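# Stand bottles on ledges matching their cap colours

## Task

Put every bottle upright on the wall ledge whose label strip has the same colour as that bottle's cap, with the entire base resting on the ledge. A bottle that topples or is left leaning means the job is not done.

## Robot and tools

Robot: a Rainbow Robotics RB-Y1. It has a two-wheel differential base with rear casters, so it drives forward/back and turns but never slides sideways. On top are a folding leg and torso, a head with head_camera, and two 7-joint arms (left, right), each with a parallel gripper and a wrist camera (left_wrist_camera, right_wrist_camera). The wrist camera housings stick out sideways and can strike things. The base is 0.58 m wide and reaches 0.10 m in front of the wheel axle and 0.57 m behind it. A turn on the spot sweeps a 0.58 m radius.

Frames: all positions are in metres. In the base frame the origin is on the floor between the drive wheels, x points forward, y left, z up. The chest, left_hand and right_hand lines are given in this frame. A hand point sits between the finger pads, 0.03 m back from the tips. The fingers point along the hand's -z and close along its x. base_odometry is in the frame the base had at the start. It counts wheel rotation only, so slip and bumps can corrupt it. Heading is in rad, positive to the left.

move: runs one action and returns the state plus any requested images. There are three kinds of action.
(a) "base" and/or "joints". base is {x_m_s, turn_rad_s, for_s}: forward speed in m/s, 0.005 to 1.5 either sign or 0; left-turn rate in rad/s, 0.02 to 1.509 either sign or 0; duration 0.1 to 5 s. These are velocities, so the result is a relative displacement of roughly speed times time. Acceleration is limited, and the base coasts for a while after for_s ends. joints is a dict of absolute targets keyed by joint name, in rad (grippers in m). Torso: torso_squat_rad 0 to 1.2, torso_shift_rad -0.3 to 0.6, torso_pitch_rad -0.2 to 1.4 (positive leans forward), torso_yaw_rad -1.5 to 1.5 (positive left). Arms, with left/right prefixes: shoulder_pitch -2.356 to 2.356 (negative swings the arm forward); shoulder_roll 0 to 3.141 on the left and -3.141 to 0 on the right (both lift the arm outward); shoulder_yaw ±2.094; elbow -2.617 to 0.01 (negative bends); forearm_roll ±3.141; wrist_pitch -1.57 to 1.919; hand_roll ±2.705. Grippers: gripper_m 0 to 0.1, the pad gap. Head: head_pan_rad ±0.523 (positive left), head_tilt_rad -0.35 to 1.57 (positive looks down). Combined torso limits also apply, for example squat+shift<=1.52. Breaking one leaves the torso "off_target".
(b) "target": an absolute pose for one hand, {side: "left"/"right", x, y, z in base-frame metres (-3 to 3), quat_wxyz in the same form as the hand lines print}. It is solved once to joint angles, so the hand follows an arc that can bow noticeably on long moves. Break long moves into shorter steps. The pose is checked only against the robot's own body, and a failed check gives "refused".
(c) "contact_limits" alone or with an action: gripper current cap in mA, 200 to 672.5, which persists. Every scene starts at 672.5.
min_time_s (0.1 to 8) sets the shortest duration for arm, head and torso motions. cameras is a list of names, "all" or []. blocking=false returns after about 0.5 s while the motion continues, and wait(0) then reports the "earlier move". A move with no action just reports state and images.

wait(seconds 0-10): lets time pass and returns early once motions settle. stop: brakes everything still moving. zoom_image(camera, region [x0,y0,x1,y1] in pixels, at most 504x504): enlarges part of the latest image. finished_scene(scene): ends the scene and must be the last call of its reply. The result should report success.

Grasping: command an opening at least 0.005 m narrower than the bottle. Each pad then squeezes with about 44-55 N, and the gripper reads "off_target" or "done"; both are normal. A lower contact limit softens the grip.

Result lines: base_status, joint_status, left_hand_status and right_hand_status each report done / moving / off_target / stopped. A hand target reports reached (within 10 mm and 2°), short (with the error), or refused. Unrequested stops are contact_stop (torso only), time_out, limit_stop_at_<name> (for example own_body_* from the self-collision guard), torque_fault and limit_stop_at_motor_heat. After one of these the joint keeps its current position, and the rest of the reply's move/wait calls are skipped. "joint command not followed" means the arm-collision check held the command back. on_its_own lists things the robot did unasked. lidar_m gives 12 distances in 30° sectors starting straight ahead and going counter-clockwise, in a plane 0.23 m high. motor_effort gives wheel effort in %, and a wheel at rest reading over about 30 suggests it is pushing on something. Joint torques, external torques and wrist force/torque are noisy and carry offsets. Motor temperatures: 65 °C triggers a warning, and 80 °C brakes the arm for 30-60 s. camera_calibration gives intrinsics and T_world_to_cam (base frame to camera) for projecting.

Avoid: dropping or knocking over bottles, pushing anything out of the work area, and releasing bottles while they are still moving. Don't let the arms collide or press on each other; keep roughly 0.5 rad of outward shoulder roll when both reach forward. Keep the base away from furniture, which it will not stop for and can tip against. Avoid fast bending or hard braking with outstretched or loaded arms. Avoid torque faults from pressing on fixed objects, and don't tilt the robot so a wheel lifts. The wheel motors cut out if a wheel stalls. Objects may occasionally get nudged by outside forces. Set each bottle down gently and upright, then open the gripper and withdraw before ending the scene.

Each tool is called after ">>>" in YAML: its name, and indented under it one key for each argument.

## Session

I'll start by looking at the scene.

>>> move:
  cameras: ["all"]

Scene clock: 0.00 s.
Joint torques (N m): no reading
External joint torques (N m): no reading
Motor temperatures (°C): left_arm=[34 39 32 39 35 43 40] | right_arm=[33 36 34 35 35 34 43]
Wrist force (N): no reading
Wrist torque (N m): no reading
Wrist force, peak (N): no reading
base_odometry: x=+0.000 y=+0.000 heading=+0.000
lidar_m: 2.04 1.66 1.82 1.88 1.54 1.47 1.53 2.07 2.80 2.68 3.91 4.06
base_status: not commanded
joint_positions: torso_squat_rad=+0.350 torso_shift_rad=+0.000 torso_pitch_rad=+0.000 torso_yaw_rad=+0.000 left_shoulder_pitch_rad=-0.048 left_shoulder_roll_rad=+0.048 left_shoulder_yaw_rad=-0.029 left_elbow_rad=-0.126 left_forearm_roll_rad=+0.039 left_wrist_pitch_rad=+0.009 left_hand_roll_rad=-0.012 left_gripper_m=+0.100 right_shoulder_pitch_rad=-0.009 right_shoulder_roll_rad=-0.013 right_shoulder_yaw_rad=+0.007 right_elbow_rad=-0.267 right_forearm_roll_rad=-0.043 right_wrist_pitch_rad=+0.022 right_hand_roll_rad=-0.017 right_gripper_m=+0.100 head_pan_rad=+0.000 head_tilt_rad=+0.400
joint_status: not commanded
wheel_motors_off: 0
motor_effort: left_wheel=+1 right_wheel=-1
chest: x=-0.2280 y=-0.0002 z=+1.2475 quat_wxyz=(+1.000, +0.000, +0.000, +0.000) (m; base frame)
left_hand: x=-0.1340 y=+0.2540 z=+0.5691 quat_wxyz=(+0.996, +0.022, -0.081, -0.010) (m; base frame)
right_hand: x=-0.0969 y=-0.2280 z=+0.5737 quat_wxyz=(+0.992, -0.001, -0.127, -0.024) (m; base frame)
pictures: head_camera, left_wrist_camera, right_wrist_camera

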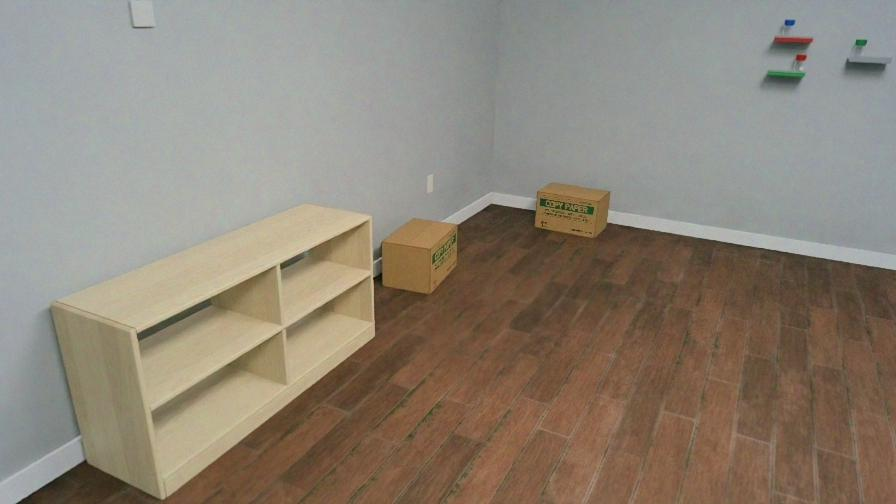

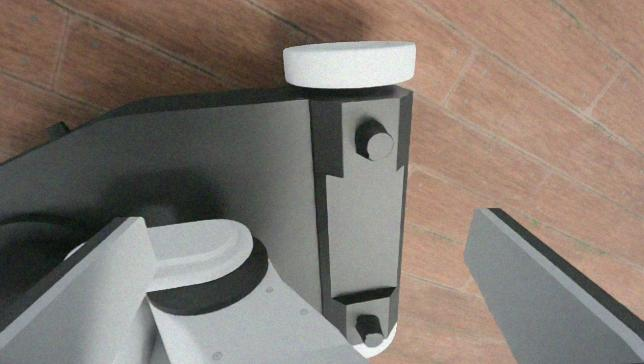

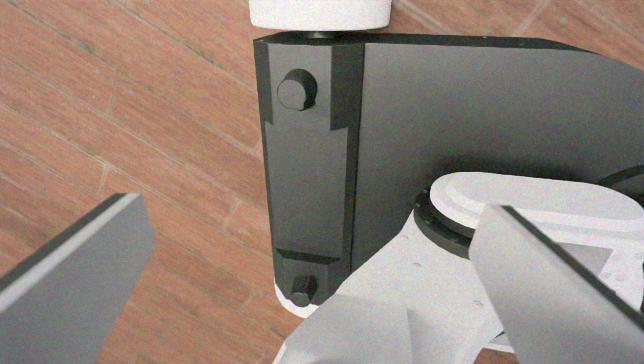

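>>> zoom_image:
  camera: "head_camera"
  region: [736, 0, 896, 110]

>>> move:
  joints: {"head_pan_rad": -0.5, "head_tilt_rad": 0.2}
  cameras: ["head_camera"]

Scaled by 3.150 from the camera's image (finer frame: 1280x720).

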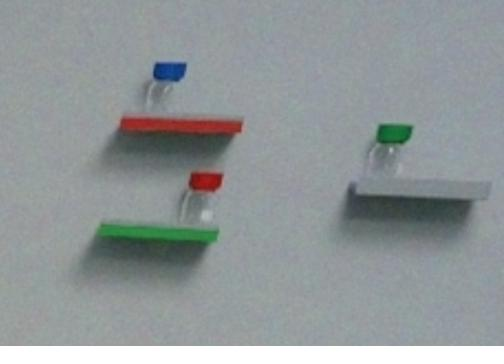

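Scene clock: 1.33 s.
Joint torques (N m): left_arm=[-2.85 2.75 -0.59 -0.53 -0.22 -0.46 0.28] | right_arm=[-2.77 -0.78 0.47 -1.02 0.18 -0.5 -0.05]
External joint torques (N m): left_arm=[0.02 1.19 -0.68 0.11 -0.23 -0.03 0.28] | right_arm=[0.37 0.04 0.51 0.6 0.11 0.06 -0.07]
Wrist force (N): left_arm=[-0.2 0.7 -5.2] | right_arm=[1.4 -2.1 -5.3]
Wrist torque (N m): left_arm=[-0.19 0.06 -0.05] | right_arm=[0.19 -0.02 -0.21]
Wrist force, peak (N): left_arm=[0.1 0.9 -5.5] | right_arm=[2.0 -1.5 -6.1]
move: done
base_odometry: x=+0.000 y=+0.000 heading=+0.000
lidar_m: 2.04 1.66 1.82 1.89 1.53 1.47 1.52 2.07 2.81 2.68 3.91 4.06
base_status: not commanded
joint_positions: torso_squat_rad=+0.350 torso_shift_rad=+0.000 torso_pitch_rad=+0.000 torso_yaw_rad=+0.000 left_shoulder_pitch_rad=-0.048 left_shoulder_roll_rad=+0.048 left_shoulder_yaw_rad=-0.029 left_elbow_rad=-0.126 left_forearm_roll_rad=+0.039 left_wrist_pitch_rad=+0.009 left_hand_roll_rad=-0.012 left_gripper_m=+0.100 right_shoulder_pitch_rad=-0.009 right_shoulder_roll_rad=-0.013 right_shoulder_yaw_rad=+0.007 right_elbow_rad=-0.267 right_forearm_roll_rad=-0.043 right_wrist_pitch_rad=+0.022 right_hand_roll_rad=-0.017 right_gripper_m=+0.100 head_pan_rad=-0.500 head_tilt_rad=+0.200
joint_status: all done
wheel_motors_off: 0
motor_effort: left_wheel=+1(2) right_wheel=+0(2)
chest: x=-0.2280 y=-0.0002 z=+1.2475 quat_wxyz=(+1.000, +0.000, +0.000, +0.000)
left_hand: x=-0.1340 y=+0.2540 z=+0.5691 quat_wxyz=(+0.996, +0.022, -0.081, -0.010)
right_hand: x=-0.0969 y=-0.2280 z=+0.5737 quat_wxyz=(+0.992, -0.001, -0.127, -0.024)
head_camera: T_world_to_cam=[[-0.50655, -0.86199, 0.01943, -0.12799], [-0.14994, 0.06588, -0.9865, 1.4556], [0.84907, -0.50262, -0.16262, 0.35319]] pos_world=[-0.14647, -0.02869, 1.49587]

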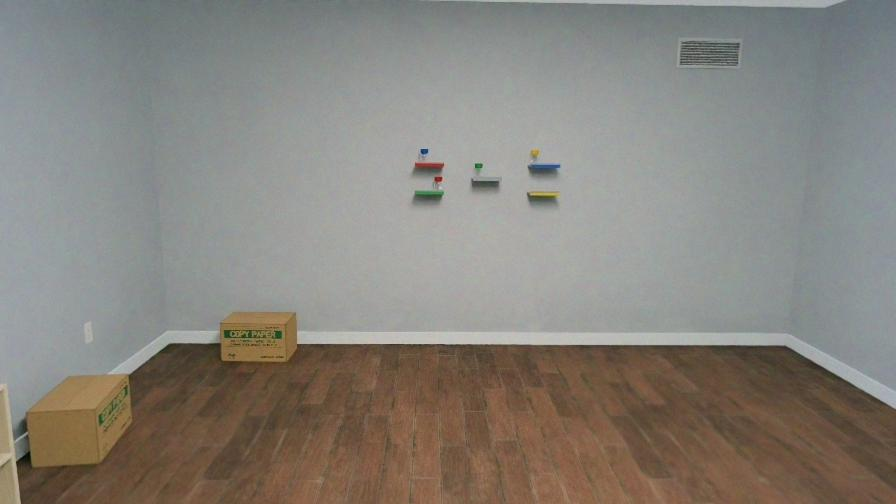

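>>> zoom_image:
  camera: "head_camera"
  region: [400, 130, 576, 214]

Scaled by 2.864 from the camera's image (finer frame: 1280x720).

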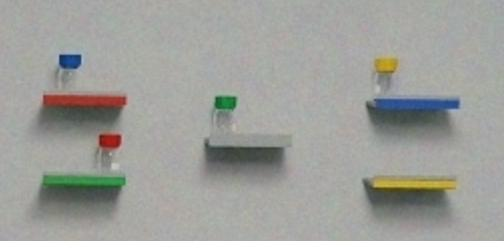

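>>> move:
  base: {"turn_rad_s": -0.5, "for_s": 1.344}
  joints: {"head_pan_rad": 0.18, "head_tilt_rad": 0.2}

>>> move:
  base: {"x_m_s": 0.62, "for_s": 4.92}
  cameras: ["head_camera"]

Scene clock: 9.77 s.
Joint torques (N m): left_arm=[-3.09 2.54 -0.77 -0.51 -0.09 -0.49 0.28] | right_arm=[-2.94 -1.01 0.31 -1.3 0.1 -0.38 -0.01]
External joint torques (N m): left_arm=[-0.23 0.98 -0.86 0.12 -0.1 -0.05 0.29] | right_arm=[0.2 -0.18 0.35 0.32 0.03 0.18 -0.03]
Wrist force (N): left_arm=[0.0 1.0 -5.1] | right_arm=[0.8 -1.2 -5.1]
Wrist torque (N m): left_arm=[-0.25 0.08 -0.03] | right_arm=[0.08 -0.10 -0.19]
Wrist force, peak (N): left_arm=[0.1 1.1 -5.7] | right_arm=[0.4 -2.5 -6.3]
move: done
base_odometry: x=+0.000 y=+0.000 heading=-0.666
lidar_m: 4.37 2.51 1.67 1.82 1.83 1.61 1.47 1.49 1.85 2.81 2.67 3.51
base_status: done (sent for 1.33 of 1.33 s)
joint_positions: torso_squat_rad=+0.350 torso_shift_rad=+0.000 torso_pitch_rad=+0.000 torso_yaw_rad=+0.000 left_shoulder_pitch_rad=-0.048 left_shoulder_roll_rad=+0.048 left_shoulder_yaw_rad=-0.029 left_elbow_rad=-0.126 left_forearm_roll_rad=+0.039 left_wrist_pitch_rad=+0.009 left_hand_roll_rad=-0.012 left_gripper_m=+0.100 right_shoulder_pitch_rad=-0.009 right_shoulder_roll_rad=-0.013 right_shoulder_yaw_rad=+0.007 right_elbow_rad=-0.267 right_forearm_roll_rad=-0.043 right_wrist_pitch_rad=+0.022 right_hand_roll_rad=-0.017 right_gripper_m=+0.100 head_pan_rad=+0.180 head_tilt_rad=+0.200
joint_status: all done
wheel_motors_off: 0
motor_effort: left_wheel=+5(28) right_wheel=-1(25)
chest: x=-0.2280 y=-0.0002 z=+1.2475 quat_wxyz=(+1.000, +0.000, +0.000, +0.000)
left_hand: x=-0.1340 y=+0.2540 z=+0.5691 quat_wxyz=(+0.996, +0.022, -0.081, -0.010)
right_hand: x=-0.0969 y=-0.2280 z=+0.5737 quat_wxyz=(+0.992, -0.001, -0.127, -0.024)
pictures: none

Scene clock: 16.57 s.
Joint torques (N m): left_arm=[-2.16 2.36 -0.73 -0.71 -0.19 -0.37 0.17] | right_arm=[-2.18 -0.56 0.86 -0.84 -0.03 -0.47 -0.09]
External joint torques (N m): left_arm=[0.71 0.79 -0.81 -0.07 -0.19 0.06 0.18] | right_arm=[0.96 0.27 0.9 0.78 -0.1 0.08 -0.11]
Wrist force (N): left_arm=[0.0 0.8 -5.2] | right_arm=[1.1 -1.9 -5.6]
Wrist torque (N m): left_arm=[-0.21 0.08 -0.03] | right_arm=[0.23 -0.10 -0.18]
Wrist force, peak (N): left_arm=[0.2 0.8 -5.6] | right_arm=[2.0 -1.6 -6.3]
move: done
base_odometry: x=+2.404 y=-1.891 heading=-0.666
lidar_m: 1.36 1.37 1.63 1.90 1.89 2.41 4.48 3.98 2.40 2.33 2.31 1.50
base_status: done (sent for 4.93 of 4.93 s)
joint_positions: torso_squat_rad=+0.350 torso_shift_rad=+0.000 torso_pitch_rad=+0.000 torso_yaw_rad=+0.000 left_shoulder_pitch_rad=-0.048 left_shoulder_roll_rad=+0.048 left_shoulder_yaw_rad=-0.029 left_elbow_rad=-0.126 left_forearm_roll_rad=+0.039 left_wrist_pitch_rad=+0.009 left_hand_roll_rad=-0.012 left_gripper_m=+0.100 right_shoulder_pitch_rad=-0.009 right_shoulder_roll_rad=-0.013 right_shoulder_yaw_rad=+0.007 right_elbow_rad=-0.267 right_forearm_roll_rad=-0.043 right_wrist_pitch_rad=+0.022 right_hand_roll_rad=-0.017 right_gripper_m=+0.100 head_pan_rad=+0.180 head_tilt_rad=+0.200
joint_status: not commanded
wheel_motors_off: 0
motor_effort: left_wheel=-2(37) right_wheel=+0(30)
chest: x=-0.2280 y=-0.0002 z=+1.2475 quat_wxyz=(+1.000, +0.000, +0.000, +0.000)
left_hand: x=-0.1339 y=+0.2540 z=+0.5691 quat_wxyz=(+0.996, +0.022, -0.081, -0.010)
right_hand: x=-0.0968 y=-0.2280 z=+0.5737 quat_wxyz=(+0.992, -0.001, -0.127, -0.024)
head_camera: T_world_to_cam=[[0.14811, -0.98878, 0.01939, 0.00693], [-0.15761, -0.04296, -0.98657, 1.45416], [0.97633, 0.14307, -0.16221, 0.37898]] pos_world=[-0.14184, 0.0151, 1.49596]

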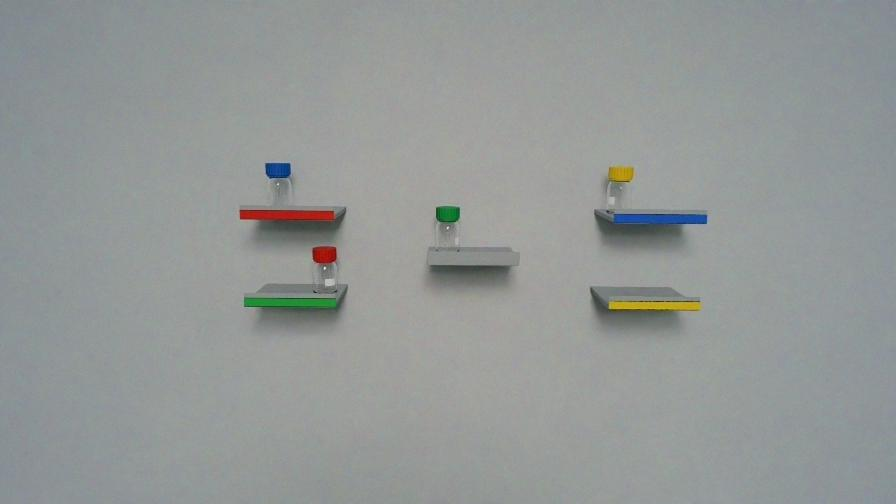

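>>> move:
  base: {"turn_rad_s": 0.3, "for_s": 0.58}
  joints: {"head_pan_rad": 0.0, "head_tilt_rad": 0.15}
  cameras: ["head_camera"]

>>> zoom_image:
  camera: "head_camera"
  region: [220, 130, 472, 332]

>>> zoom_image:
  camera: "head_camera"
  region: [472, 130, 724, 332]

Scene clock: 19.00 s.
Joint torques (N m): left_arm=[-2.55 2.39 -0.5 -0.49 -0.11 -0.59 0.3] | right_arm=[-2.19 -0.95 0.48 -1 -0.04 -0.4 -0.1]
External joint torques (N m): left_arm=[0.32 0.82 -0.59 0.14 -0.12 -0.16 0.31] | right_arm=[0.95 -0.12 0.51 0.62 -0.11 0.16 -0.11]
Wrist force (N): left_arm=[0.1 0.9 -5.0] | right_arm=[1.6 -1.9 -5.3]
Wrist torque (N m): left_arm=[-0.22 0.10 -0.03] | right_arm=[0.20 0.02 -0.18]
Wrist force, peak (N): left_arm=[0.0 0.9 -5.4] | right_arm=[1.4 -1.4 -6.5]
move: done
base_odometry: x=+2.404 y=-1.891 heading=-0.506
lidar_m: 1.36 1.41 1.63 1.90 2.08 2.83 4.48 3.31 2.41 2.33 1.92 1.42
base_status: done (sent for 0.57 of 0.57 s)
joint_positions: torso_squat_rad=+0.350 torso_shift_rad=+0.000 torso_pitch_rad=+0.000 torso_yaw_rad=+0.000 left_shoulder_pitch_rad=-0.048 left_shoulder_roll_rad=+0.048 left_shoulder_yaw_rad=-0.029 left_elbow_rad=-0.126 left_forearm_roll_rad=+0.039 left_wrist_pitch_rad=+0.009 left_hand_roll_rad=-0.012 left_gripper_m=+0.100 right_shoulder_pitch_rad=-0.009 right_shoulder_roll_rad=-0.013 right_shoulder_yaw_rad=+0.007 right_elbow_rad=-0.267 right_forearm_roll_rad=-0.043 right_wrist_pitch_rad=+0.022 right_hand_roll_rad=-0.017 right_gripper_m=+0.100 head_pan_rad=+0.000 head_tilt_rad=+0.150
joint_status: all done
wheel_motors_off: 0
motor_effort: left_wheel=-5(29) right_wheel=+0(21)
chest: x=-0.2280 y=-0.0002 z=+1.2475 quat_wxyz=(+1.000, +0.000, +0.000, +0.000)
left_hand: x=-0.1339 y=+0.2540 z=+0.5691 quat_wxyz=(+0.996, +0.022, -0.081, -0.010)
right_hand: x=-0.0968 y=-0.2280 z=+0.5737 quat_wxyz=(+0.992, -0.001, -0.127, -0.024)
head_camera: T_world_to_cam=[[-0.03226, -0.99932, 0.01776, -0.02795], [-0.11336, -0.014, -0.99346, 1.47325], [0.99303, -0.03406, -0.11283, 0.31083]] pos_world=[-0.14257, 0.00327, 1.49917]

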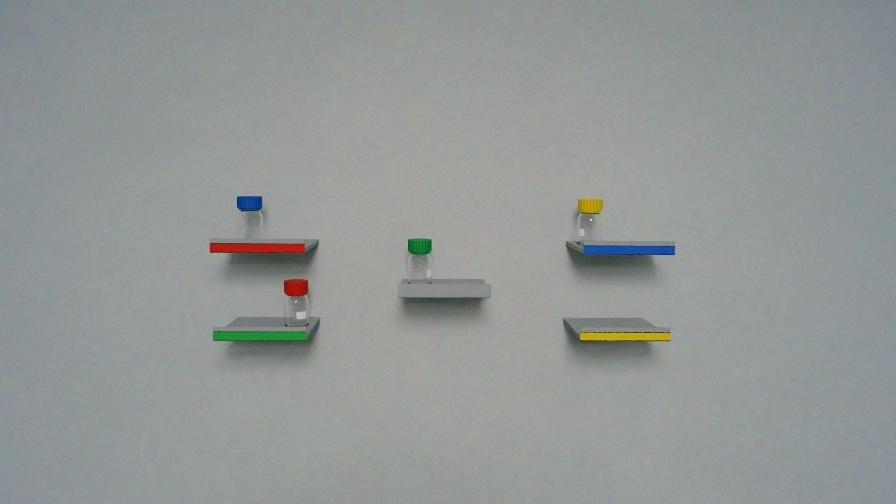

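Scaled by 2.000 from the camera's image (finer frame: 1280x720).

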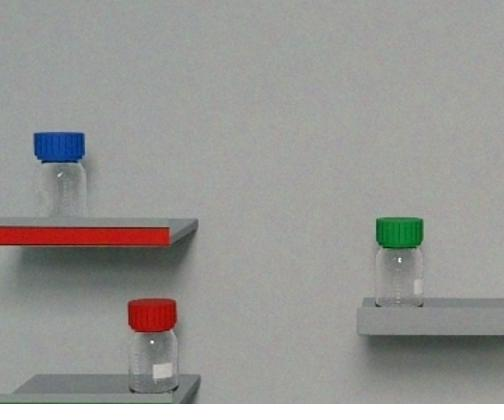

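Scaled by 2.000 from the camera's image (finer frame: 1280x720).

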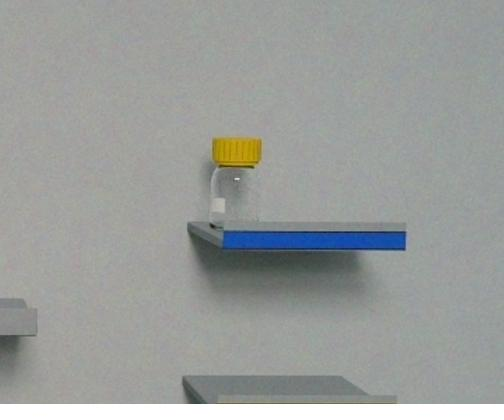

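>>> zoom_image:
  camera: "head_camera"
  region: [200, 226, 328, 350]

>>> zoom_image:
  camera: "head_camera"
  region: [554, 226, 682, 350]

Scaled by 3.938 from the camera's image (finer frame: 1280x720).

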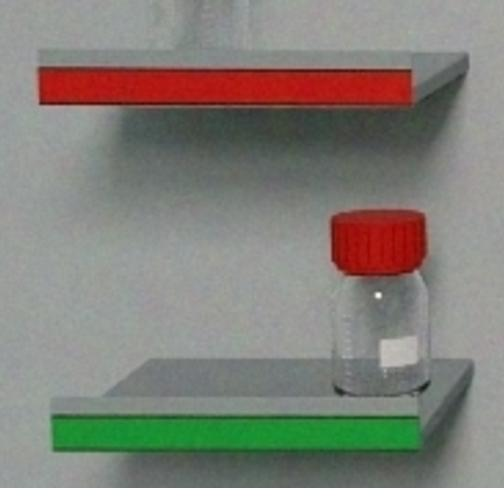

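Scaled by 3.938 from the camera's image (finer frame: 1280x720).

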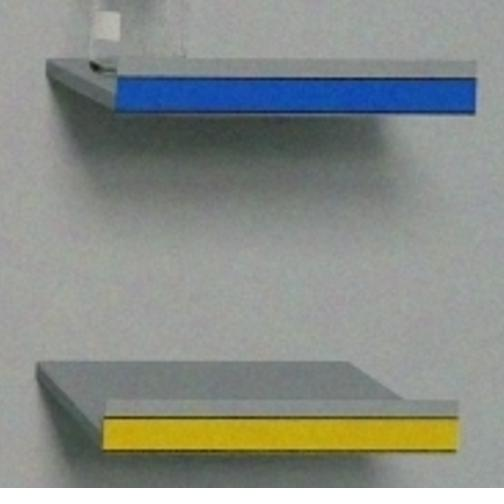

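>>> move:
  target: {"side": "left", "x": 0.12, "y": 0.36, "z": 1.30, "quat_wxyz": [0.5, 0.5, -0.5, -0.5]}
  min_time_s: 2.5
  cameras: ["left_wrist_camera"]

>>> move:
  target: {"side": "right", "x": 0.12, "y": -0.36, "z": 1.30, "quat_wxyz": [0.5, -0.5, -0.5, 0.5]}
  min_time_s: 2.5
  cameras: ["head_camera", "right_wrist_camera"]

Scene clock: 26.80 s.
Joint torques (N m): left_arm=[-1.52 9.46 8.96 -2.69 -0.65 -0.83 0.17] | right_arm=[-2.28 -0.51 0.31 -0.92 0.2 -0.45 -0.08]
External joint torques (N m): left_arm=[0.2 1.05 0.43 -0.3 -0.02 0.01 0.16] | right_arm=[0.86 0.31 0.35 0.7 0.13 0.11 -0.09]
Wrist force (N): left_arm=[1.0 -4.9 1.3] | right_arm=[1.2 -1.5 -5.6]
Wrist torque (N m): left_arm=[0.16 0.13 -0.02] | right_arm=[0.19 -0.03 -0.21]
Wrist force, peak (N): left_arm=[1.1 -5.5 1.4] | right_arm=[1.2 -2.2 -6.3]
move: short
base_odometry: x=+2.404 y=-1.891 heading=-0.506
lidar_m: 1.36 1.41 1.63 1.90 2.08 2.83 4.48 3.32 2.40 2.33 1.91 1.40
base_status: not commanded
joint_positions: torso_squat_rad=+0.350 torso_shift_rad=+0.000 torso_pitch_rad=+0.000 torso_yaw_rad=+0.000 left_shoulder_pitch_rad=+0.815 left_shoulder_roll_rad=+1.086 left_shoulder_yaw_rad=+0.707 left_elbow_rad=-2.617 left_forearm_roll_rad=+0.194 left_wrist_pitch_rad=+0.412 left_hand_roll_rad=-0.423 left_gripper_m=+0.100 right_shoulder_pitch_rad=-0.009 right_shoulder_roll_rad=-0.013 right_shoulder_yaw_rad=+0.007 right_elbow_rad=-0.267 right_forearm_roll_rad=-0.043 right_wrist_pitch_rad=+0.022 right_hand_roll_rad=-0.017 right_gripper_m=+0.100 head_pan_rad=+0.000 head_tilt_rad=+0.150
joint_status: all done
wheel_motors_off: 0
motor_effort: left_wheel=-6(6) right_wheel=+0(1)
chest: x=-0.2280 y=-0.0002 z=+1.2475 quat_wxyz=(+1.000, +0.000, +0.000, +0.000)
left_hand: x=+0.1205 y=+0.3605 z=+1.2999 quat_wxyz=(+0.479, +0.486, -0.520, -0.513)
left_hand_status: short (checked arc that bows 344 mm and turns the hand up to 115 deg, as near as the solve gets, planned for 2.5 s): 1 mm and 4.0 deg off. The place is met; only the turn is off.
right_hand: x=-0.0968 y=-0.2280 z=+0.5737 quat_wxyz=(+0.992, -0.001, -0.127, -0.024)
left_wrist_camera: T_world_to_cam=[[-0.10431, -0.99453, -0.00601, 0.37787], [-0.45234, 0.05282, -0.89028, 1.21997], [0.88572, -0.09015, -0.45537, 0.59197]] pos_world=[0.06694, 0.36472, 1.35796]

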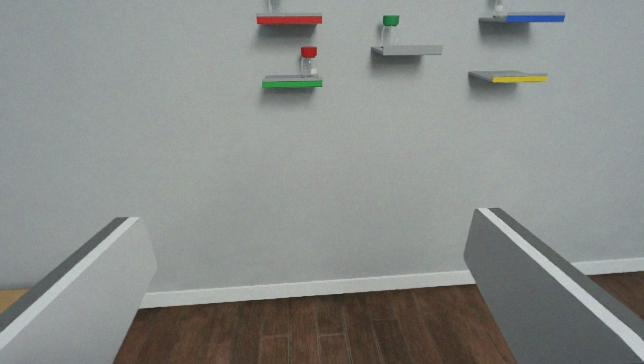

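Scene clock: 29.63 s.
Joint torques (N m): left_arm=[-1.52 9.31 9.16 -2.56 -0.62 -0.71 0.14] | right_arm=[0.08 -10.07 -8.53 -1.69 0.47 -0.39 -0.08]
External joint torques (N m): left_arm=[0.21 0.89 0.64 -0.17 0.01 0.12 0.13] | right_arm=[1.32 -1.19 0 0.58 -0.29 0.36 -0.07]
Wrist force (N): left_arm=[0.7 -5.0 1.0] | right_arm=[3.0 4.7 0.9]
Wrist torque (N m): left_arm=[0.18 0.08 -0.02] | right_arm=[-0.25 0.05 -0.21]
Wrist force, peak (N): left_arm=[0.9 -5.6 1.3] | right_arm=[3.4 5.3 1.1]
move: short
base_odometry: x=+2.404 y=-1.891 heading=-0.506
lidar_m: 1.36 1.42 1.62 1.89 2.09 2.83 4.49 3.32 2.40 2.33 1.91 1.41
base_status: not commanded
joint_positions: torso_squat_rad=+0.350 torso_shift_rad=+0.000 torso_pitch_rad=+0.000 torso_yaw_rad=+0.000 left_shoulder_pitch_rad=+0.815 left_shoulder_roll_rad=+1.086 left_shoulder_yaw_rad=+0.707 left_elbow_rad=-2.617 left_forearm_roll_rad=+0.194 left_wrist_pitch_rad=+0.412 left_hand_roll_rad=-0.423 left_gripper_m=+0.100 right_shoulder_pitch_rad=+0.831 right_shoulder_roll_rad=-1.100 right_shoulder_yaw_rad=-0.714 right_elbow_rad=-2.617 right_forearm_roll_rad=-0.160 right_wrist_pitch_rad=+0.407 right_hand_roll_rad=+0.381 right_gripper_m=+0.100 head_pan_rad=+0.000 head_tilt_rad=+0.150
joint_status: all done
wheel_motors_off: 0
motor_effort: left_wheel=-6(6) right_wheel=+1(1)
chest: x=-0.2280 y=-0.0002 z=+1.2475 quat_wxyz=(+1.000, +0.000, +0.000, +0.000)
left_hand: x=+0.1205 y=+0.3606 z=+1.2999 quat_wxyz=(+0.479, +0.486, -0.520, -0.513)
right_hand: x=+0.1205 y=-0.3605 z=+1.2999 quat_wxyz=(+0.478, -0.485, -0.521, +0.514)
right_hand_status: short (checked arc that bows 348 mm and turns the hand up to 116 deg, as near as the solve gets, planned for 2.5 s): 1 mm and 4.2 deg off. The place is met; only the turn is off.
head_camera: T_world_to_cam=[[-0.03226, -0.99932, 0.01776, -0.02795], [-0.11336, -0.014, -0.99346, 1.47325], [0.99303, -0.03406, -0.11283, 0.31083]] pos_world=[-0.14257, 0.00327, 1.49917]
right_wrist_camera: T_world_to_cam=[[0.05363, -0.99722, 0.05165, -0.43789], [-0.4803, -0.07111, -0.87421, 1.19566], [0.87546, 0.02207, -0.48279, 0.60216]] pos_world=[0.0706, -0.36495, 1.35859]

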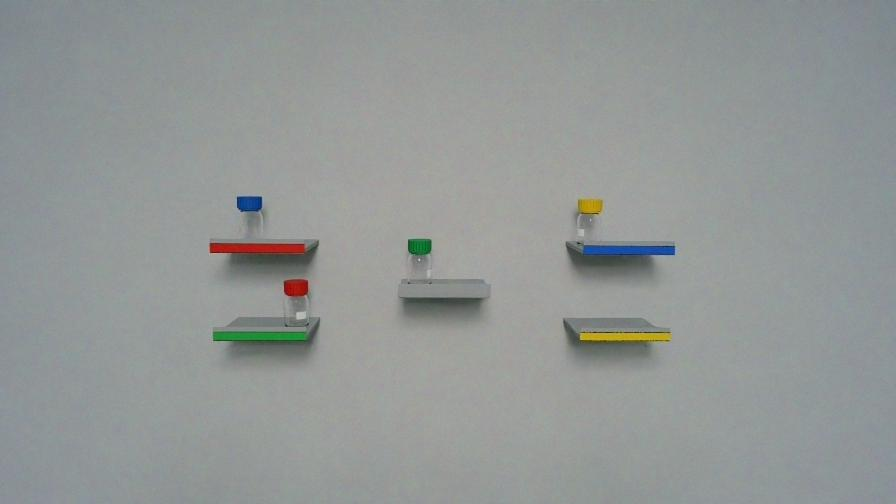

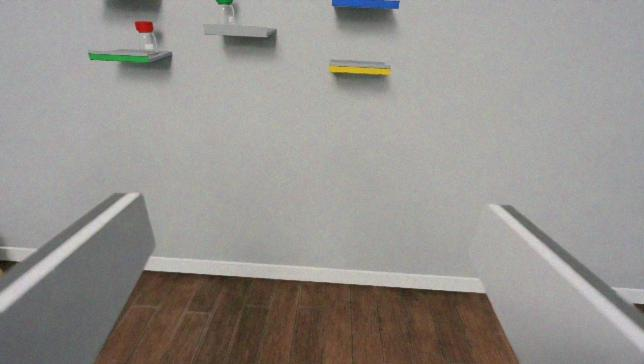

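>>> move:
  base: {"turn_rad_s": -0.1, "for_s": 0.44}

>>> move:
  base: {"x_m_s": 0.3, "for_s": 3.0}

>>> move:
  base: {"turn_rad_s": 0.1, "for_s": 0.66}
  joints: {"head_pan_rad": 0.45, "head_tilt_rad": 0.25}
  cameras: ["head_camera", "left_wrist_camera"]

>>> move:
  joints: {"head_pan_rad": -0.45, "head_tilt_rad": 0.25}
  cameras: ["head_camera", "right_wrist_camera"]

Scene clock: 32.10 s.
Joint torques (N m): left_arm=[-1.61 9.79 9.3 -2.79 -0.59 -0.84 0.11] | right_arm=[0.22 -9.41 -9.02 -1.74 0.54 -0.48 -0.02]
External joint torques (N m): left_arm=[0.12 1.38 0.77 -0.4 0.03 -0.01 0.1] | right_arm=[1.47 -0.53 -0.49 0.53 -0.21 0.27 -0.01]
Wrist force (N): left_arm=[0.8 -5.1 1.4] | right_arm=[2.5 4.6 0.6]
Wrist torque (N m): left_arm=[0.19 0.09 -0.01] | right_arm=[-0.26 0.02 -0.21]
Wrist force, peak (N): left_arm=[0.9 -5.5 1.5] | right_arm=[3.0 5.8 0.5]
move: done
base_odometry: x=+2.404 y=-1.891 heading=-0.549
lidar_m: 1.35 1.40 1.62 1.90 2.09 2.83 4.48 3.47 2.41 2.33 2.01 1.43
base_status: done (sent for 0.43 of 0.43 s)
joint_positions: torso_squat_rad=+0.350 torso_shift_rad=+0.000 torso_pitch_rad=+0.000 torso_yaw_rad=+0.000 left_shoulder_pitch_rad=+0.815 left_shoulder_roll_rad=+1.086 left_shoulder_yaw_rad=+0.707 left_elbow_rad=-2.617 left_forearm_roll_rad=+0.194 left_wrist_pitch_rad=+0.412 left_hand_roll_rad=-0.423 left_gripper_m=+0.100 right_shoulder_pitch_rad=+0.831 right_shoulder_roll_rad=-1.100 right_shoulder_yaw_rad=-0.714 right_elbow_rad=-2.617 right_forearm_roll_rad=-0.160 right_wrist_pitch_rad=+0.407 right_hand_roll_rad=+0.381 right_gripper_m=+0.100 head_pan_rad=+0.000 head_tilt_rad=+0.150
joint_status: not commanded
wheel_motors_off: 0
motor_effort: left_wheel=+4(21) right_wheel=+0(15)
chest: x=-0.2280 y=-0.0002 z=+1.2475 quat_wxyz=(+1.000, +0.000, +0.000, +0.000)
left_hand: x=+0.1205 y=+0.3606 z=+1.2999 quat_wxyz=(+0.479, +0.486, -0.520, -0.513)
right_hand: x=+0.1205 y=-0.3605 z=+1.2999 quat_wxyz=(+0.478, -0.485, -0.521, +0.514)
pictures: none

Scene clock: 36.30 s.
Joint torques (N m): left_arm=[-1.7 9.57 9.22 -2.7 -0.63 -0.84 0.05] | right_arm=[-0.3 -9.61 -8.43 -1.8 0.47 -0.57 0.12]
External joint torques (N m): left_arm=[0.03 1.15 0.69 -0.31 -0.01 -0.01 0.04] | right_arm=[0.94 -0.73 0.1 0.48 -0.28 0.18 0.13]
Wrist force (N): left_arm=[1.2 -5.2 1.2] | right_arm=[2.9 4.5 0.7]
Wrist torque (N m): left_arm=[0.20 0.14 -0.02] | right_arm=[-0.25 0.06 -0.24]
Wrist force, peak (N): left_arm=[1.1 -5.5 1.1] | right_arm=[3.3 5.6 0.4]
move: done
base_odometry: x=+3.172 y=-2.360 heading=-0.549
lidar_m: 0.46 0.48 0.64 1.34 2.13 2.64 5.37 2.99 2.44 2.14 0.68 0.49
base_status: done (sent for 3 of 3 s)
joint_positions: torso_squat_rad=+0.350 torso_shift_rad=+0.000 torso_pitch_rad=+0.000 torso_yaw_rad=+0.000 left_shoulder_pitch_rad=+0.815 left_shoulder_roll_rad=+1.086 left_shoulder_yaw_rad=+0.707 left_elbow_rad=-2.617 left_forearm_roll_rad=+0.194 left_wrist_pitch_rad=+0.412 left_hand_roll_rad=-0.423 left_gripper_m=+0.100 right_shoulder_pitch_rad=+0.831 right_shoulder_roll_rad=-1.100 right_shoulder_yaw_rad=-0.714 right_elbow_rad=-2.617 right_forearm_roll_rad=-0.160 right_wrist_pitch_rad=+0.407 right_hand_roll_rad=+0.381 right_gripper_m=+0.100 head_pan_rad=+0.000 head_tilt_rad=+0.150
joint_status: not commanded
wheel_motors_off: 0
motor_effort: left_wheel=+5(36) right_wheel=-6(19)
chest: x=-0.2279 y=-0.0002 z=+1.2475 quat_wxyz=(+1.000, +0.000, +0.000, +0.000)
left_hand: x=+0.1205 y=+0.3606 z=+1.2998 quat_wxyz=(+0.479, +0.486, -0.520, -0.513)
right_hand: x=+0.1205 y=-0.3605 z=+1.2999 quat_wxyz=(+0.478, -0.485, -0.521, +0.514)
pictures: none

Scene clock: 37.97 s.
Joint torques (N m): left_arm=[-1.68 9.47 8.9 -2.71 -0.71 -0.93 0.32] | right_arm=[0.21 -9.92 -7.93 -1.94 0.53 -0.55 -0.07]
External joint torques (N m): left_arm=[0.05 1.06 0.38 -0.31 -0.09 -0.09 0.3] | right_arm=[1.45 -1.04 0.6 0.33 -0.22 0.2 -0.06]
Wrist force (N): left_arm=[1.0 -5.2 1.2] | right_arm=[2.8 4.9 0.9]
Wrist torque (N m): left_arm=[0.20 0.12 -0.03] | right_arm=[-0.27 0.07 -0.23]
Wrist force, peak (N): left_arm=[1.0 -5.4 1.0] | right_arm=[3.6 5.2 1.1]
move: done
base_odometry: x=+3.172 y=-2.361 heading=-0.482
lidar_m: 0.46 0.49 0.69 1.34 2.13 3.07 5.37 2.99 2.40 1.65 0.64 0.48
base_status: done (sent for 0.67 of 0.67 s)
joint_positions: torso_squat_rad=+0.350 torso_shift_rad=+0.000 torso_pitch_rad=+0.000 torso_yaw_rad=+0.000 left_shoulder_pitch_rad=+0.815 left_shoulder_roll_rad=+1.086 left_shoulder_yaw_rad=+0.707 left_elbow_rad=-2.617 left_forearm_roll_rad=+0.194 left_wrist_pitch_rad=+0.412 left_hand_roll_rad=-0.423 left_gripper_m=+0.100 right_shoulder_pitch_rad=+0.831 right_shoulder_roll_rad=-1.100 right_shoulder_yaw_rad=-0.714 right_elbow_rad=-2.617 right_forearm_roll_rad=-0.160 right_wrist_pitch_rad=+0.407 right_hand_roll_rad=+0.381 right_gripper_m=+0.100 head_pan_rad=+0.450 head_tilt_rad=+0.250
joint_status: all done
wheel_motors_off: 0
motor_effort: left_wheel=-6(27) right_wheel=+0(22)
chest: x=-0.2279 y=-0.0002 z=+1.2475 quat_wxyz=(+1.000, +0.000, +0.000, +0.000)
left_hand: x=+0.1205 y=+0.3606 z=+1.2998 quat_wxyz=(+0.479, +0.486, -0.520, -0.513)
right_hand: x=+0.1205 y=-0.3605 z=+1.2999 quat_wxyz=(+0.478, -0.485, -0.521, +0.514)
head_camera: T_world_to_cam=[[0.40739, -0.91301, 0.02087, 0.05811], [-0.18451, -0.10467, -0.97724, 1.43503], [0.89442, 0.39427, -0.2111, 0.43293]] pos_world=[-0.14611, 0.03257, 1.49255]
left_wrist_camera: T_world_to_cam=[[-0.1043, -0.99453, -0.006, 0.37785], [-0.45234, 0.05281, -0.89028, 1.21998], [0.88572, -0.09015, -0.45537, 0.59197]] pos_world=[0.06694, 0.36472, 1.35796]

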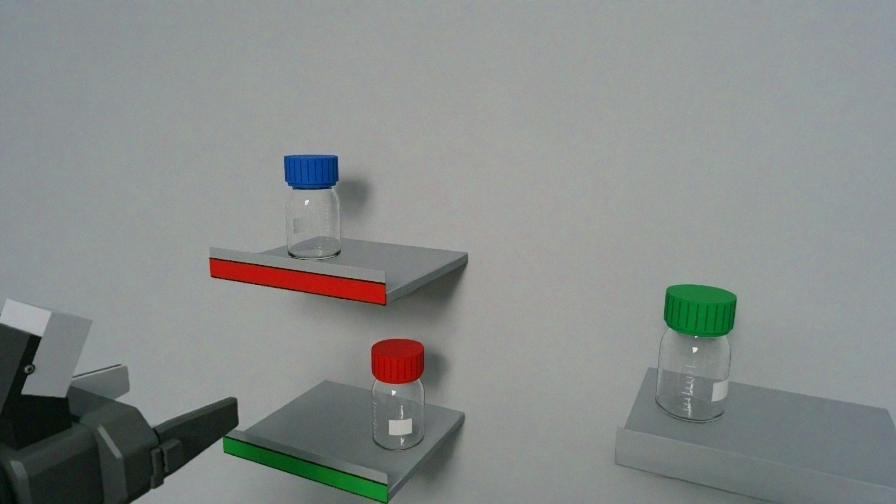

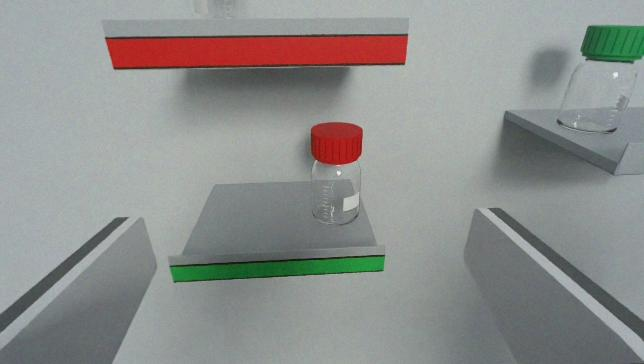

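Scene clock: 39.23 s.
Joint torques (N m): left_arm=[-1.97 9.5 9.61 -2.63 -0.64 -0.93 0.05] | right_arm=[-0.36 -9.59 -8.44 -1.94 0.51 -0.32 -0.01]
External joint torques (N m): left_arm=[-0.24 1.09 1.08 -0.24 -0.02 -0.1 0.03] | right_arm=[0.88 -0.71 0.09 0.34 -0.24 0.43 -0.01]
Wrist force (N): left_arm=[0.8 -5.0 1.3] | right_arm=[3.0 4.9 1.1]
Wrist torque (N m): left_arm=[0.17 0.09 -0.03] | right_arm=[-0.27 0.06 -0.20]
Wrist force, peak (N): left_arm=[0.8 -5.4 1.1] | right_arm=[3.7 5.3 0.9]
move: done
base_odometry: x=+3.172 y=-2.361 heading=-0.482
lidar_m: 0.46 0.49 0.69 1.34 2.13 3.07 5.37 3.00 2.39 1.64 0.64 0.48
base_status: not commanded
joint_positions: torso_squat_rad=+0.350 torso_shift_rad=+0.000 torso_pitch_rad=+0.000 torso_yaw_rad=+0.000 left_shoulder_pitch_rad=+0.815 left_shoulder_roll_rad=+1.086 left_shoulder_yaw_rad=+0.707 left_elbow_rad=-2.617 left_forearm_roll_rad=+0.194 left_wrist_pitch_rad=+0.412 left_hand_roll_rad=-0.423 left_gripper_m=+0.100 right_shoulder_pitch_rad=+0.831 right_shoulder_roll_rad=-1.100 right_shoulder_yaw_rad=-0.714 right_elbow_rad=-2.617 right_forearm_roll_rad=-0.160 right_wrist_pitch_rad=+0.407 right_hand_roll_rad=+0.381 right_gripper_m=+0.100 head_pan_rad=-0.450 head_tilt_rad=+0.250
joint_status: all done
wheel_motors_off: 0
motor_effort: left_wheel=-6(7) right_wheel=+0(1)
chest: x=-0.2279 y=-0.0002 z=+1.2475 quat_wxyz=(+1.000, +0.000, +0.000, +0.000)
left_hand: x=+0.1205 y=+0.3606 z=+1.2998 quat_wxyz=(+0.479, +0.486, -0.520, -0.513)
right_hand: x=+0.1205 y=-0.3605 z=+1.2999 quat_wxyz=(+0.478, -0.485, -0.521, +0.514)
head_camera: T_world_to_cam=[[-0.46189, -0.88669, 0.02106, -0.12118], [-0.19732, 0.07958, -0.9771, 1.43229], [0.86471, -0.45547, -0.21171, 0.42744]] pos_world=[-0.14297, -0.02674, 1.49255]
right_wrist_camera: T_world_to_cam=[[0.05354, -0.99723, 0.0517, -0.43795], [-0.48039, -0.07111, -0.87417, 1.1956], [0.87542, 0.02197, -0.48286, 0.60223]] pos_world=[0.0706, -0.36495, 1.35859]

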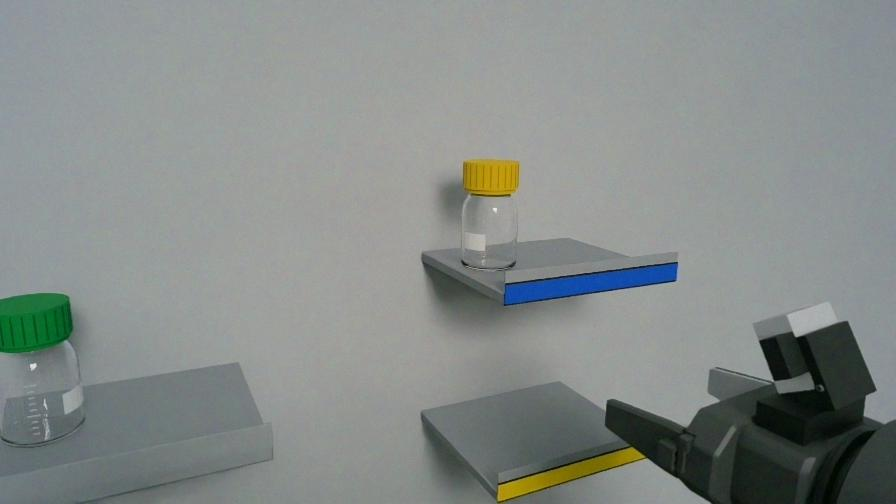

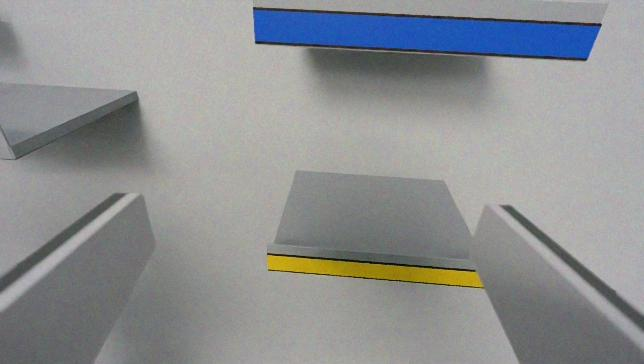

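>>> zoom_image:
  camera: "head_camera"
  region: [560, 270, 896, 504]

Scaled by 1.500 from the camera's image (finer frame: 1280x720).

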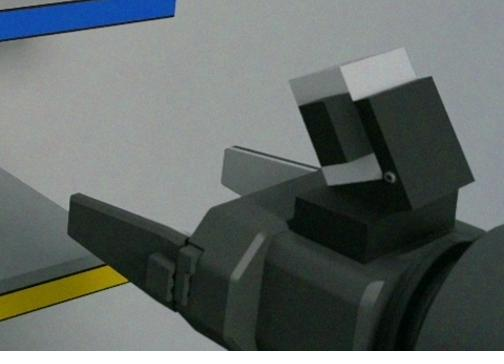

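>>> move:
  joints: {"head_pan_rad": 0.3, "head_tilt_rad": 0.3}
  cameras: ["head_camera", "left_wrist_camera"]

>>> zoom_image:
  camera: "left_wrist_camera"
  region: [160, 110, 400, 290]

Scene clock: 47.43 s.
Joint torques (N m): left_arm=[-1.62 9.23 9.11 -2.64 -0.63 -0.81 0.21] | right_arm=[0.21 -9.83 -8.67 -2.17 0.75 -0.3 0.13]
External joint torques (N m): left_arm=[0.1 0.82 0.58 -0.25 0 0.02 0.2] | right_arm=[1.45 -0.95 -0.14 0.1 0 0.45 0.14]
Wrist force (N): left_arm=[1.0 -5.1 1.5] | right_arm=[3.0 4.5 0.8]
Wrist torque (N m): left_arm=[0.18 0.12 -0.02] | right_arm=[-0.26 0.05 -0.20]
Wrist force, peak (N): left_arm=[1.0 -5.4 1.4] | right_arm=[3.8 5.7 0.2]
move: done
base_odometry: x=+3.172 y=-2.361 heading=-0.482
lidar_m: 0.46 0.49 0.68 1.34 2.13 3.07 5.37 3.00 2.39 1.66 0.65 0.48
base_status: not commanded
joint_positions: torso_squat_rad=+0.350 torso_shift_rad=+0.000 torso_pitch_rad=+0.000 torso_yaw_rad=+0.000 left_shoulder_pitch_rad=+0.815 left_shoulder_roll_rad=+1.086 left_shoulder_yaw_rad=+0.707 left_elbow_rad=-2.617 left_forearm_roll_rad=+0.194 left_wrist_pitch_rad=+0.412 left_hand_roll_rad=-0.423 left_gripper_m=+0.100 right_shoulder_pitch_rad=+0.831 right_shoulder_roll_rad=-1.100 right_shoulder_yaw_rad=-0.714 right_elbow_rad=-2.617 right_forearm_roll_rad=-0.160 right_wrist_pitch_rad=+0.407 right_hand_roll_rad=+0.381 right_gripper_m=+0.100 head_pan_rad=+0.300 head_tilt_rad=+0.300
joint_status: all done
wheel_motors_off: 0
motor_effort: left_wheel=-6(7) right_wheel=+0(1)
chest: x=-0.2279 y=-0.0002 z=+1.2475 quat_wxyz=(+1.000, +0.000, +0.000, +0.000)
left_hand: x=+0.1205 y=+0.3606 z=+1.2998 quat_wxyz=(+0.479, +0.486, -0.520, -0.513)
right_hand: x=+0.1205 y=-0.3605 z=+1.2999 quat_wxyz=(+0.478, -0.485, -0.521, +0.514)
head_camera: T_world_to_cam=[[0.2675, -0.9633, 0.02237, 0.02717], [-0.24456, -0.09033, -0.96542, 1.4056], [0.93201, 0.25278, -0.25975, 0.51104]] pos_world=[-0.1398, 0.02396, 1.48912]
left_wrist_camera: T_world_to_cam=[[-0.1043, -0.99453, -0.006, 0.37785], [-0.45234, 0.05281, -0.89028, 1.21998], [0.88572, -0.09015, -0.45537, 0.59197]] pos_world=[0.06694, 0.36472, 1.35796]

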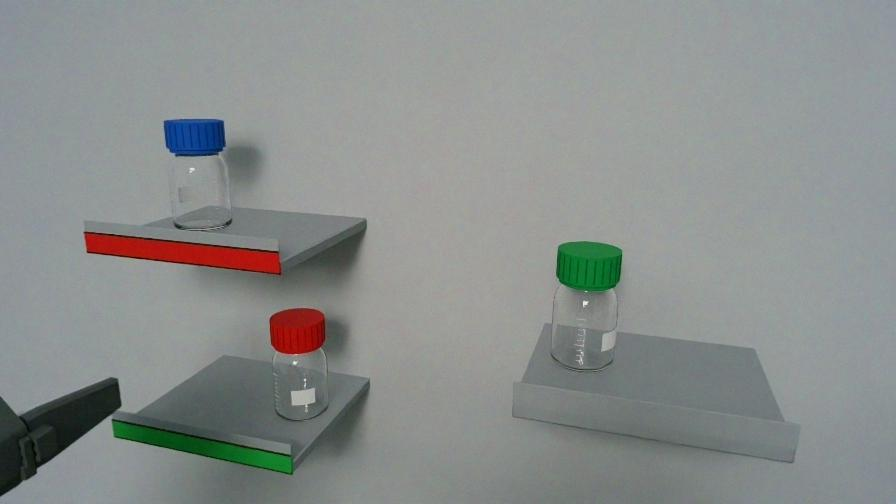

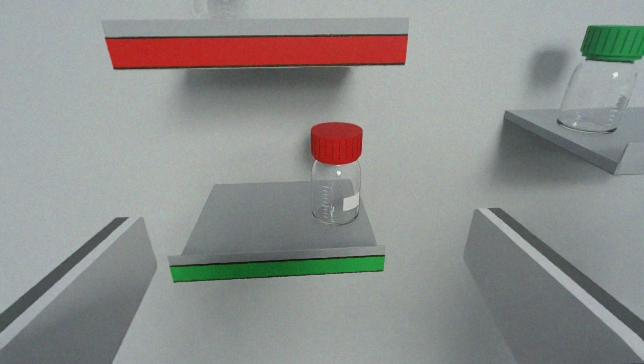

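Scaled by 2.100 from the camera's image (finer frame: 1265x715).

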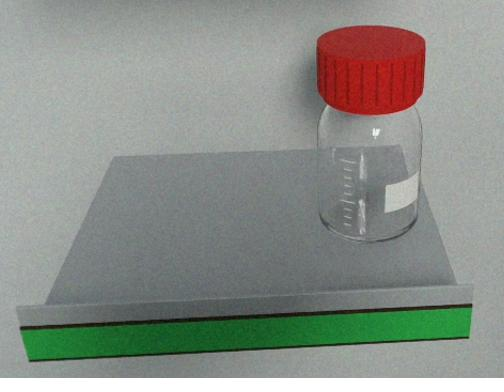

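>>> zoom_image:
  camera: "head_camera"
  region: [200, 190, 400, 300]

>>> zoom_image:
  camera: "head_camera"
  region: [500, 230, 820, 480]

Scaled by 2.520 from the camera's image (finer frame: 1280x720).

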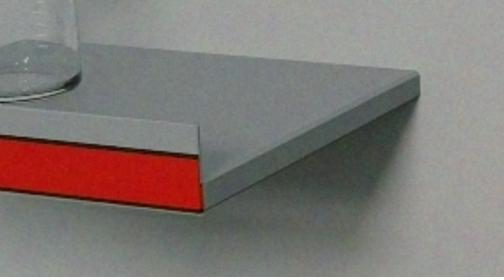

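Scaled by 1.575 from the camera's image (finer frame: 1280x720).

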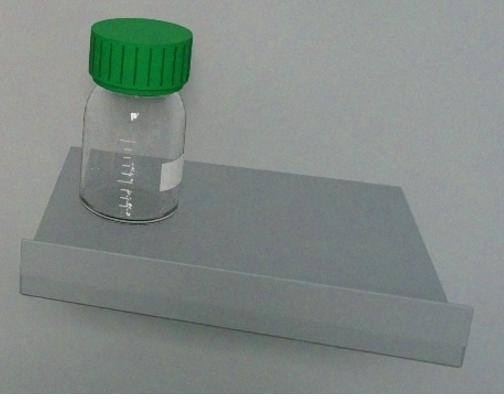

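>>> move:
  target: {"side": "right", "x": 0.20, "y": -0.34, "z": 1.395, "quat_wxyz": [0.5417, -0.4545, -0.4545, 0.5417]}
  min_time_s: 1.5
  cameras: ["right_wrist_camera"]

>>> move:
  joints: {"head_pan_rad": -0.3, "head_tilt_rad": 0.3}
  cameras: ["head_camera"]

Scene clock: 54.10 s.
Joint torques (N m): left_arm=[-1.48 9.53 9.33 -2.72 -0.63 -0.77 0.3] | right_arm=[-8.16 -9.82 -9.55 3.33 1.44 -0.57 -0.16]
External joint torques (N m): left_arm=[0.24 1.11 0.8 -0.33 -0.01 0.06 0.29] | right_arm=[-0.42 -0.92 0.2 -0.42 0.07 0.09 -0.15]
Wrist force (N): left_arm=[1.2 -5.0 1.1] | right_arm=[3.2 4.3 -0.1]
Wrist torque (N m): left_arm=[0.16 0.14 -0.02] | right_arm=[-0.22 0.06 -0.07]
Wrist force, peak (N): left_arm=[0.7 -5.4 1.4] | right_arm=[4.2 5.5 0.6]
move: done
base_odometry: x=+3.172 y=-2.361 heading=-0.482
lidar_m: 0.46 0.49 0.68 1.34 2.13 3.07 5.38 2.99 2.39 1.65 0.65 0.48
base_status: not commanded
joint_positions: torso_squat_rad=+0.350 torso_shift_rad=+0.000 torso_pitch_rad=+0.000 torso_yaw_rad=+0.000 left_shoulder_pitch_rad=+0.815 left_shoulder_roll_rad=+1.086 left_shoulder_yaw_rad=+0.707 left_elbow_rad=-2.617 left_forearm_roll_rad=+0.194 left_wrist_pitch_rad=+0.412 left_hand_roll_rad=-0.423 left_gripper_m=+0.100 right_shoulder_pitch_rad=+0.676 right_shoulder_roll_rad=-1.725 right_shoulder_yaw_rad=-1.027 right_elbow_rad=-2.380 right_forearm_roll_rad=-0.768 right_wrist_pitch_rad=+0.797 right_hand_roll_rad=+0.331 right_gripper_m=+0.100 head_pan_rad=+0.300 head_tilt_rad=+0.300
joint_status: all done
wheel_motors_off: 0
motor_effort: left_wheel=-7(7) right_wheel=+1(1)
chest: x=-0.2279 y=-0.0002 z=+1.2475 quat_wxyz=(+1.000, +0.000, +0.000, +0.000)
left_hand: x=+0.1205 y=+0.3606 z=+1.2998 quat_wxyz=(+0.479, +0.486, -0.520, -0.513)
right_hand: x=+0.1996 y=-0.3394 z=+1.3951 quat_wxyz=(+0.541, -0.456, -0.456, +0.539)
right_hand_status: reached (checked arc that bows 28 mm and turns the hand up to 11 deg, planned for 1.5 s): 1 mm and 0.4 deg off.
right_wrist_camera: T_world_to_cam=[[-0.00937, -0.99861, 0.0519, -0.41431], [-0.63426, -0.03419, -0.77236, 1.21952], [0.77306, -0.04015, -0.63306, 0.78741]] pos_world=[0.1609, -0.34042, 1.46189]

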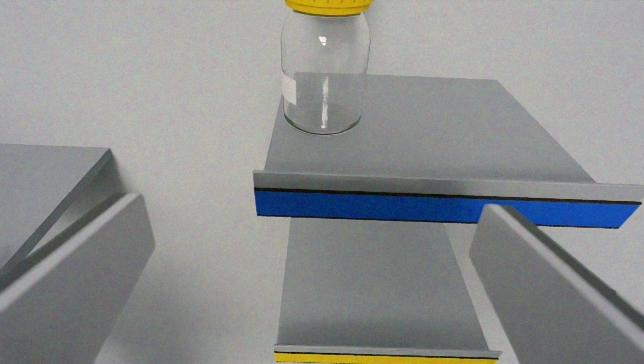

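Scene clock: 55.17 s.
Joint torques (N m): left_arm=[-1.44 9.54 9.31 -2.84 -0.69 -0.85 0.15] | right_arm=[-8.03 -9.74 -9.31 3.51 1.26 -0.48 -0.13]
External joint torques (N m): left_arm=[0.28 1.13 0.78 -0.45 -0.07 -0.02 0.14] | right_arm=[-0.29 -0.84 0.44 -0.24 -0.12 0.18 -0.12]
Wrist force (N): left_arm=[0.7 -5.2 1.3] | right_arm=[2.7 4.7 -0.3]
Wrist torque (N m): left_arm=[0.20 0.09 -0.02] | right_arm=[-0.20 -0.01 -0.06]
Wrist force, peak (N): left_arm=[0.8 -5.5 1.2] | right_arm=[3.5 5.1 0.0]
move: done
base_odometry: x=+3.172 y=-2.361 heading=-0.482
lidar_m: 0.46 0.49 0.68 1.34 2.13 3.07 5.37 2.99 2.40 1.65 0.65 0.48
base_status: not commanded
joint_positions: torso_squat_rad=+0.350 torso_shift_rad=+0.000 torso_pitch_rad=+0.000 torso_yaw_rad=+0.000 left_shoulder_pitch_rad=+0.815 left_shoulder_roll_rad=+1.086 left_shoulder_yaw_rad=+0.707 left_elbow_rad=-2.617 left_forearm_roll_rad=+0.194 left_wrist_pitch_rad=+0.412 left_hand_roll_rad=-0.423 left_gripper_m=+0.100 right_shoulder_pitch_rad=+0.676 right_shoulder_roll_rad=-1.725 right_shoulder_yaw_rad=-1.027 right_elbow_rad=-2.380 right_forearm_roll_rad=-0.768 right_wrist_pitch_rad=+0.797 right_hand_roll_rad=+0.331 right_gripper_m=+0.100 head_pan_rad=-0.300 head_tilt_rad=+0.300
joint_status: all done
wheel_motors_off: 0
motor_effort: left_wheel=-7(8) right_wheel=+0(1)
chest: x=-0.2279 y=-0.0002 z=+1.2475 quat_wxyz=(+1.000, +0.000, +0.000, +0.000)
left_hand: x=+0.1205 y=+0.3606 z=+1.2998 quat_wxyz=(+0.479, +0.486, -0.520, -0.513)
right_hand: x=+0.1996 y=-0.3394 z=+1.3951 quat_wxyz=(+0.541, -0.456, -0.456, +0.539)
head_camera: T_world_to_cam=[[-0.32314, -0.94609, 0.02242, -0.09456], [-0.25324, 0.06362, -0.96531, 1.40375], [0.91184, -0.31761, -0.26015, 0.50724]] pos_world=[-0.13759, -0.01768, 1.48912]

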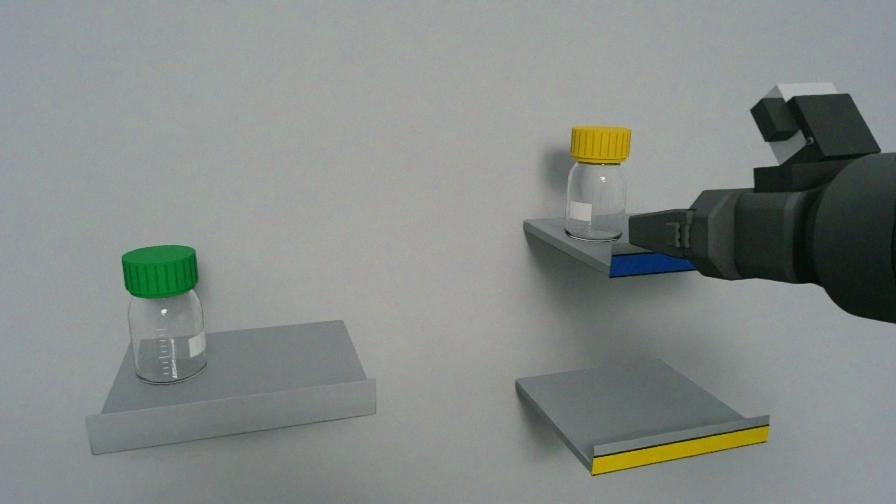

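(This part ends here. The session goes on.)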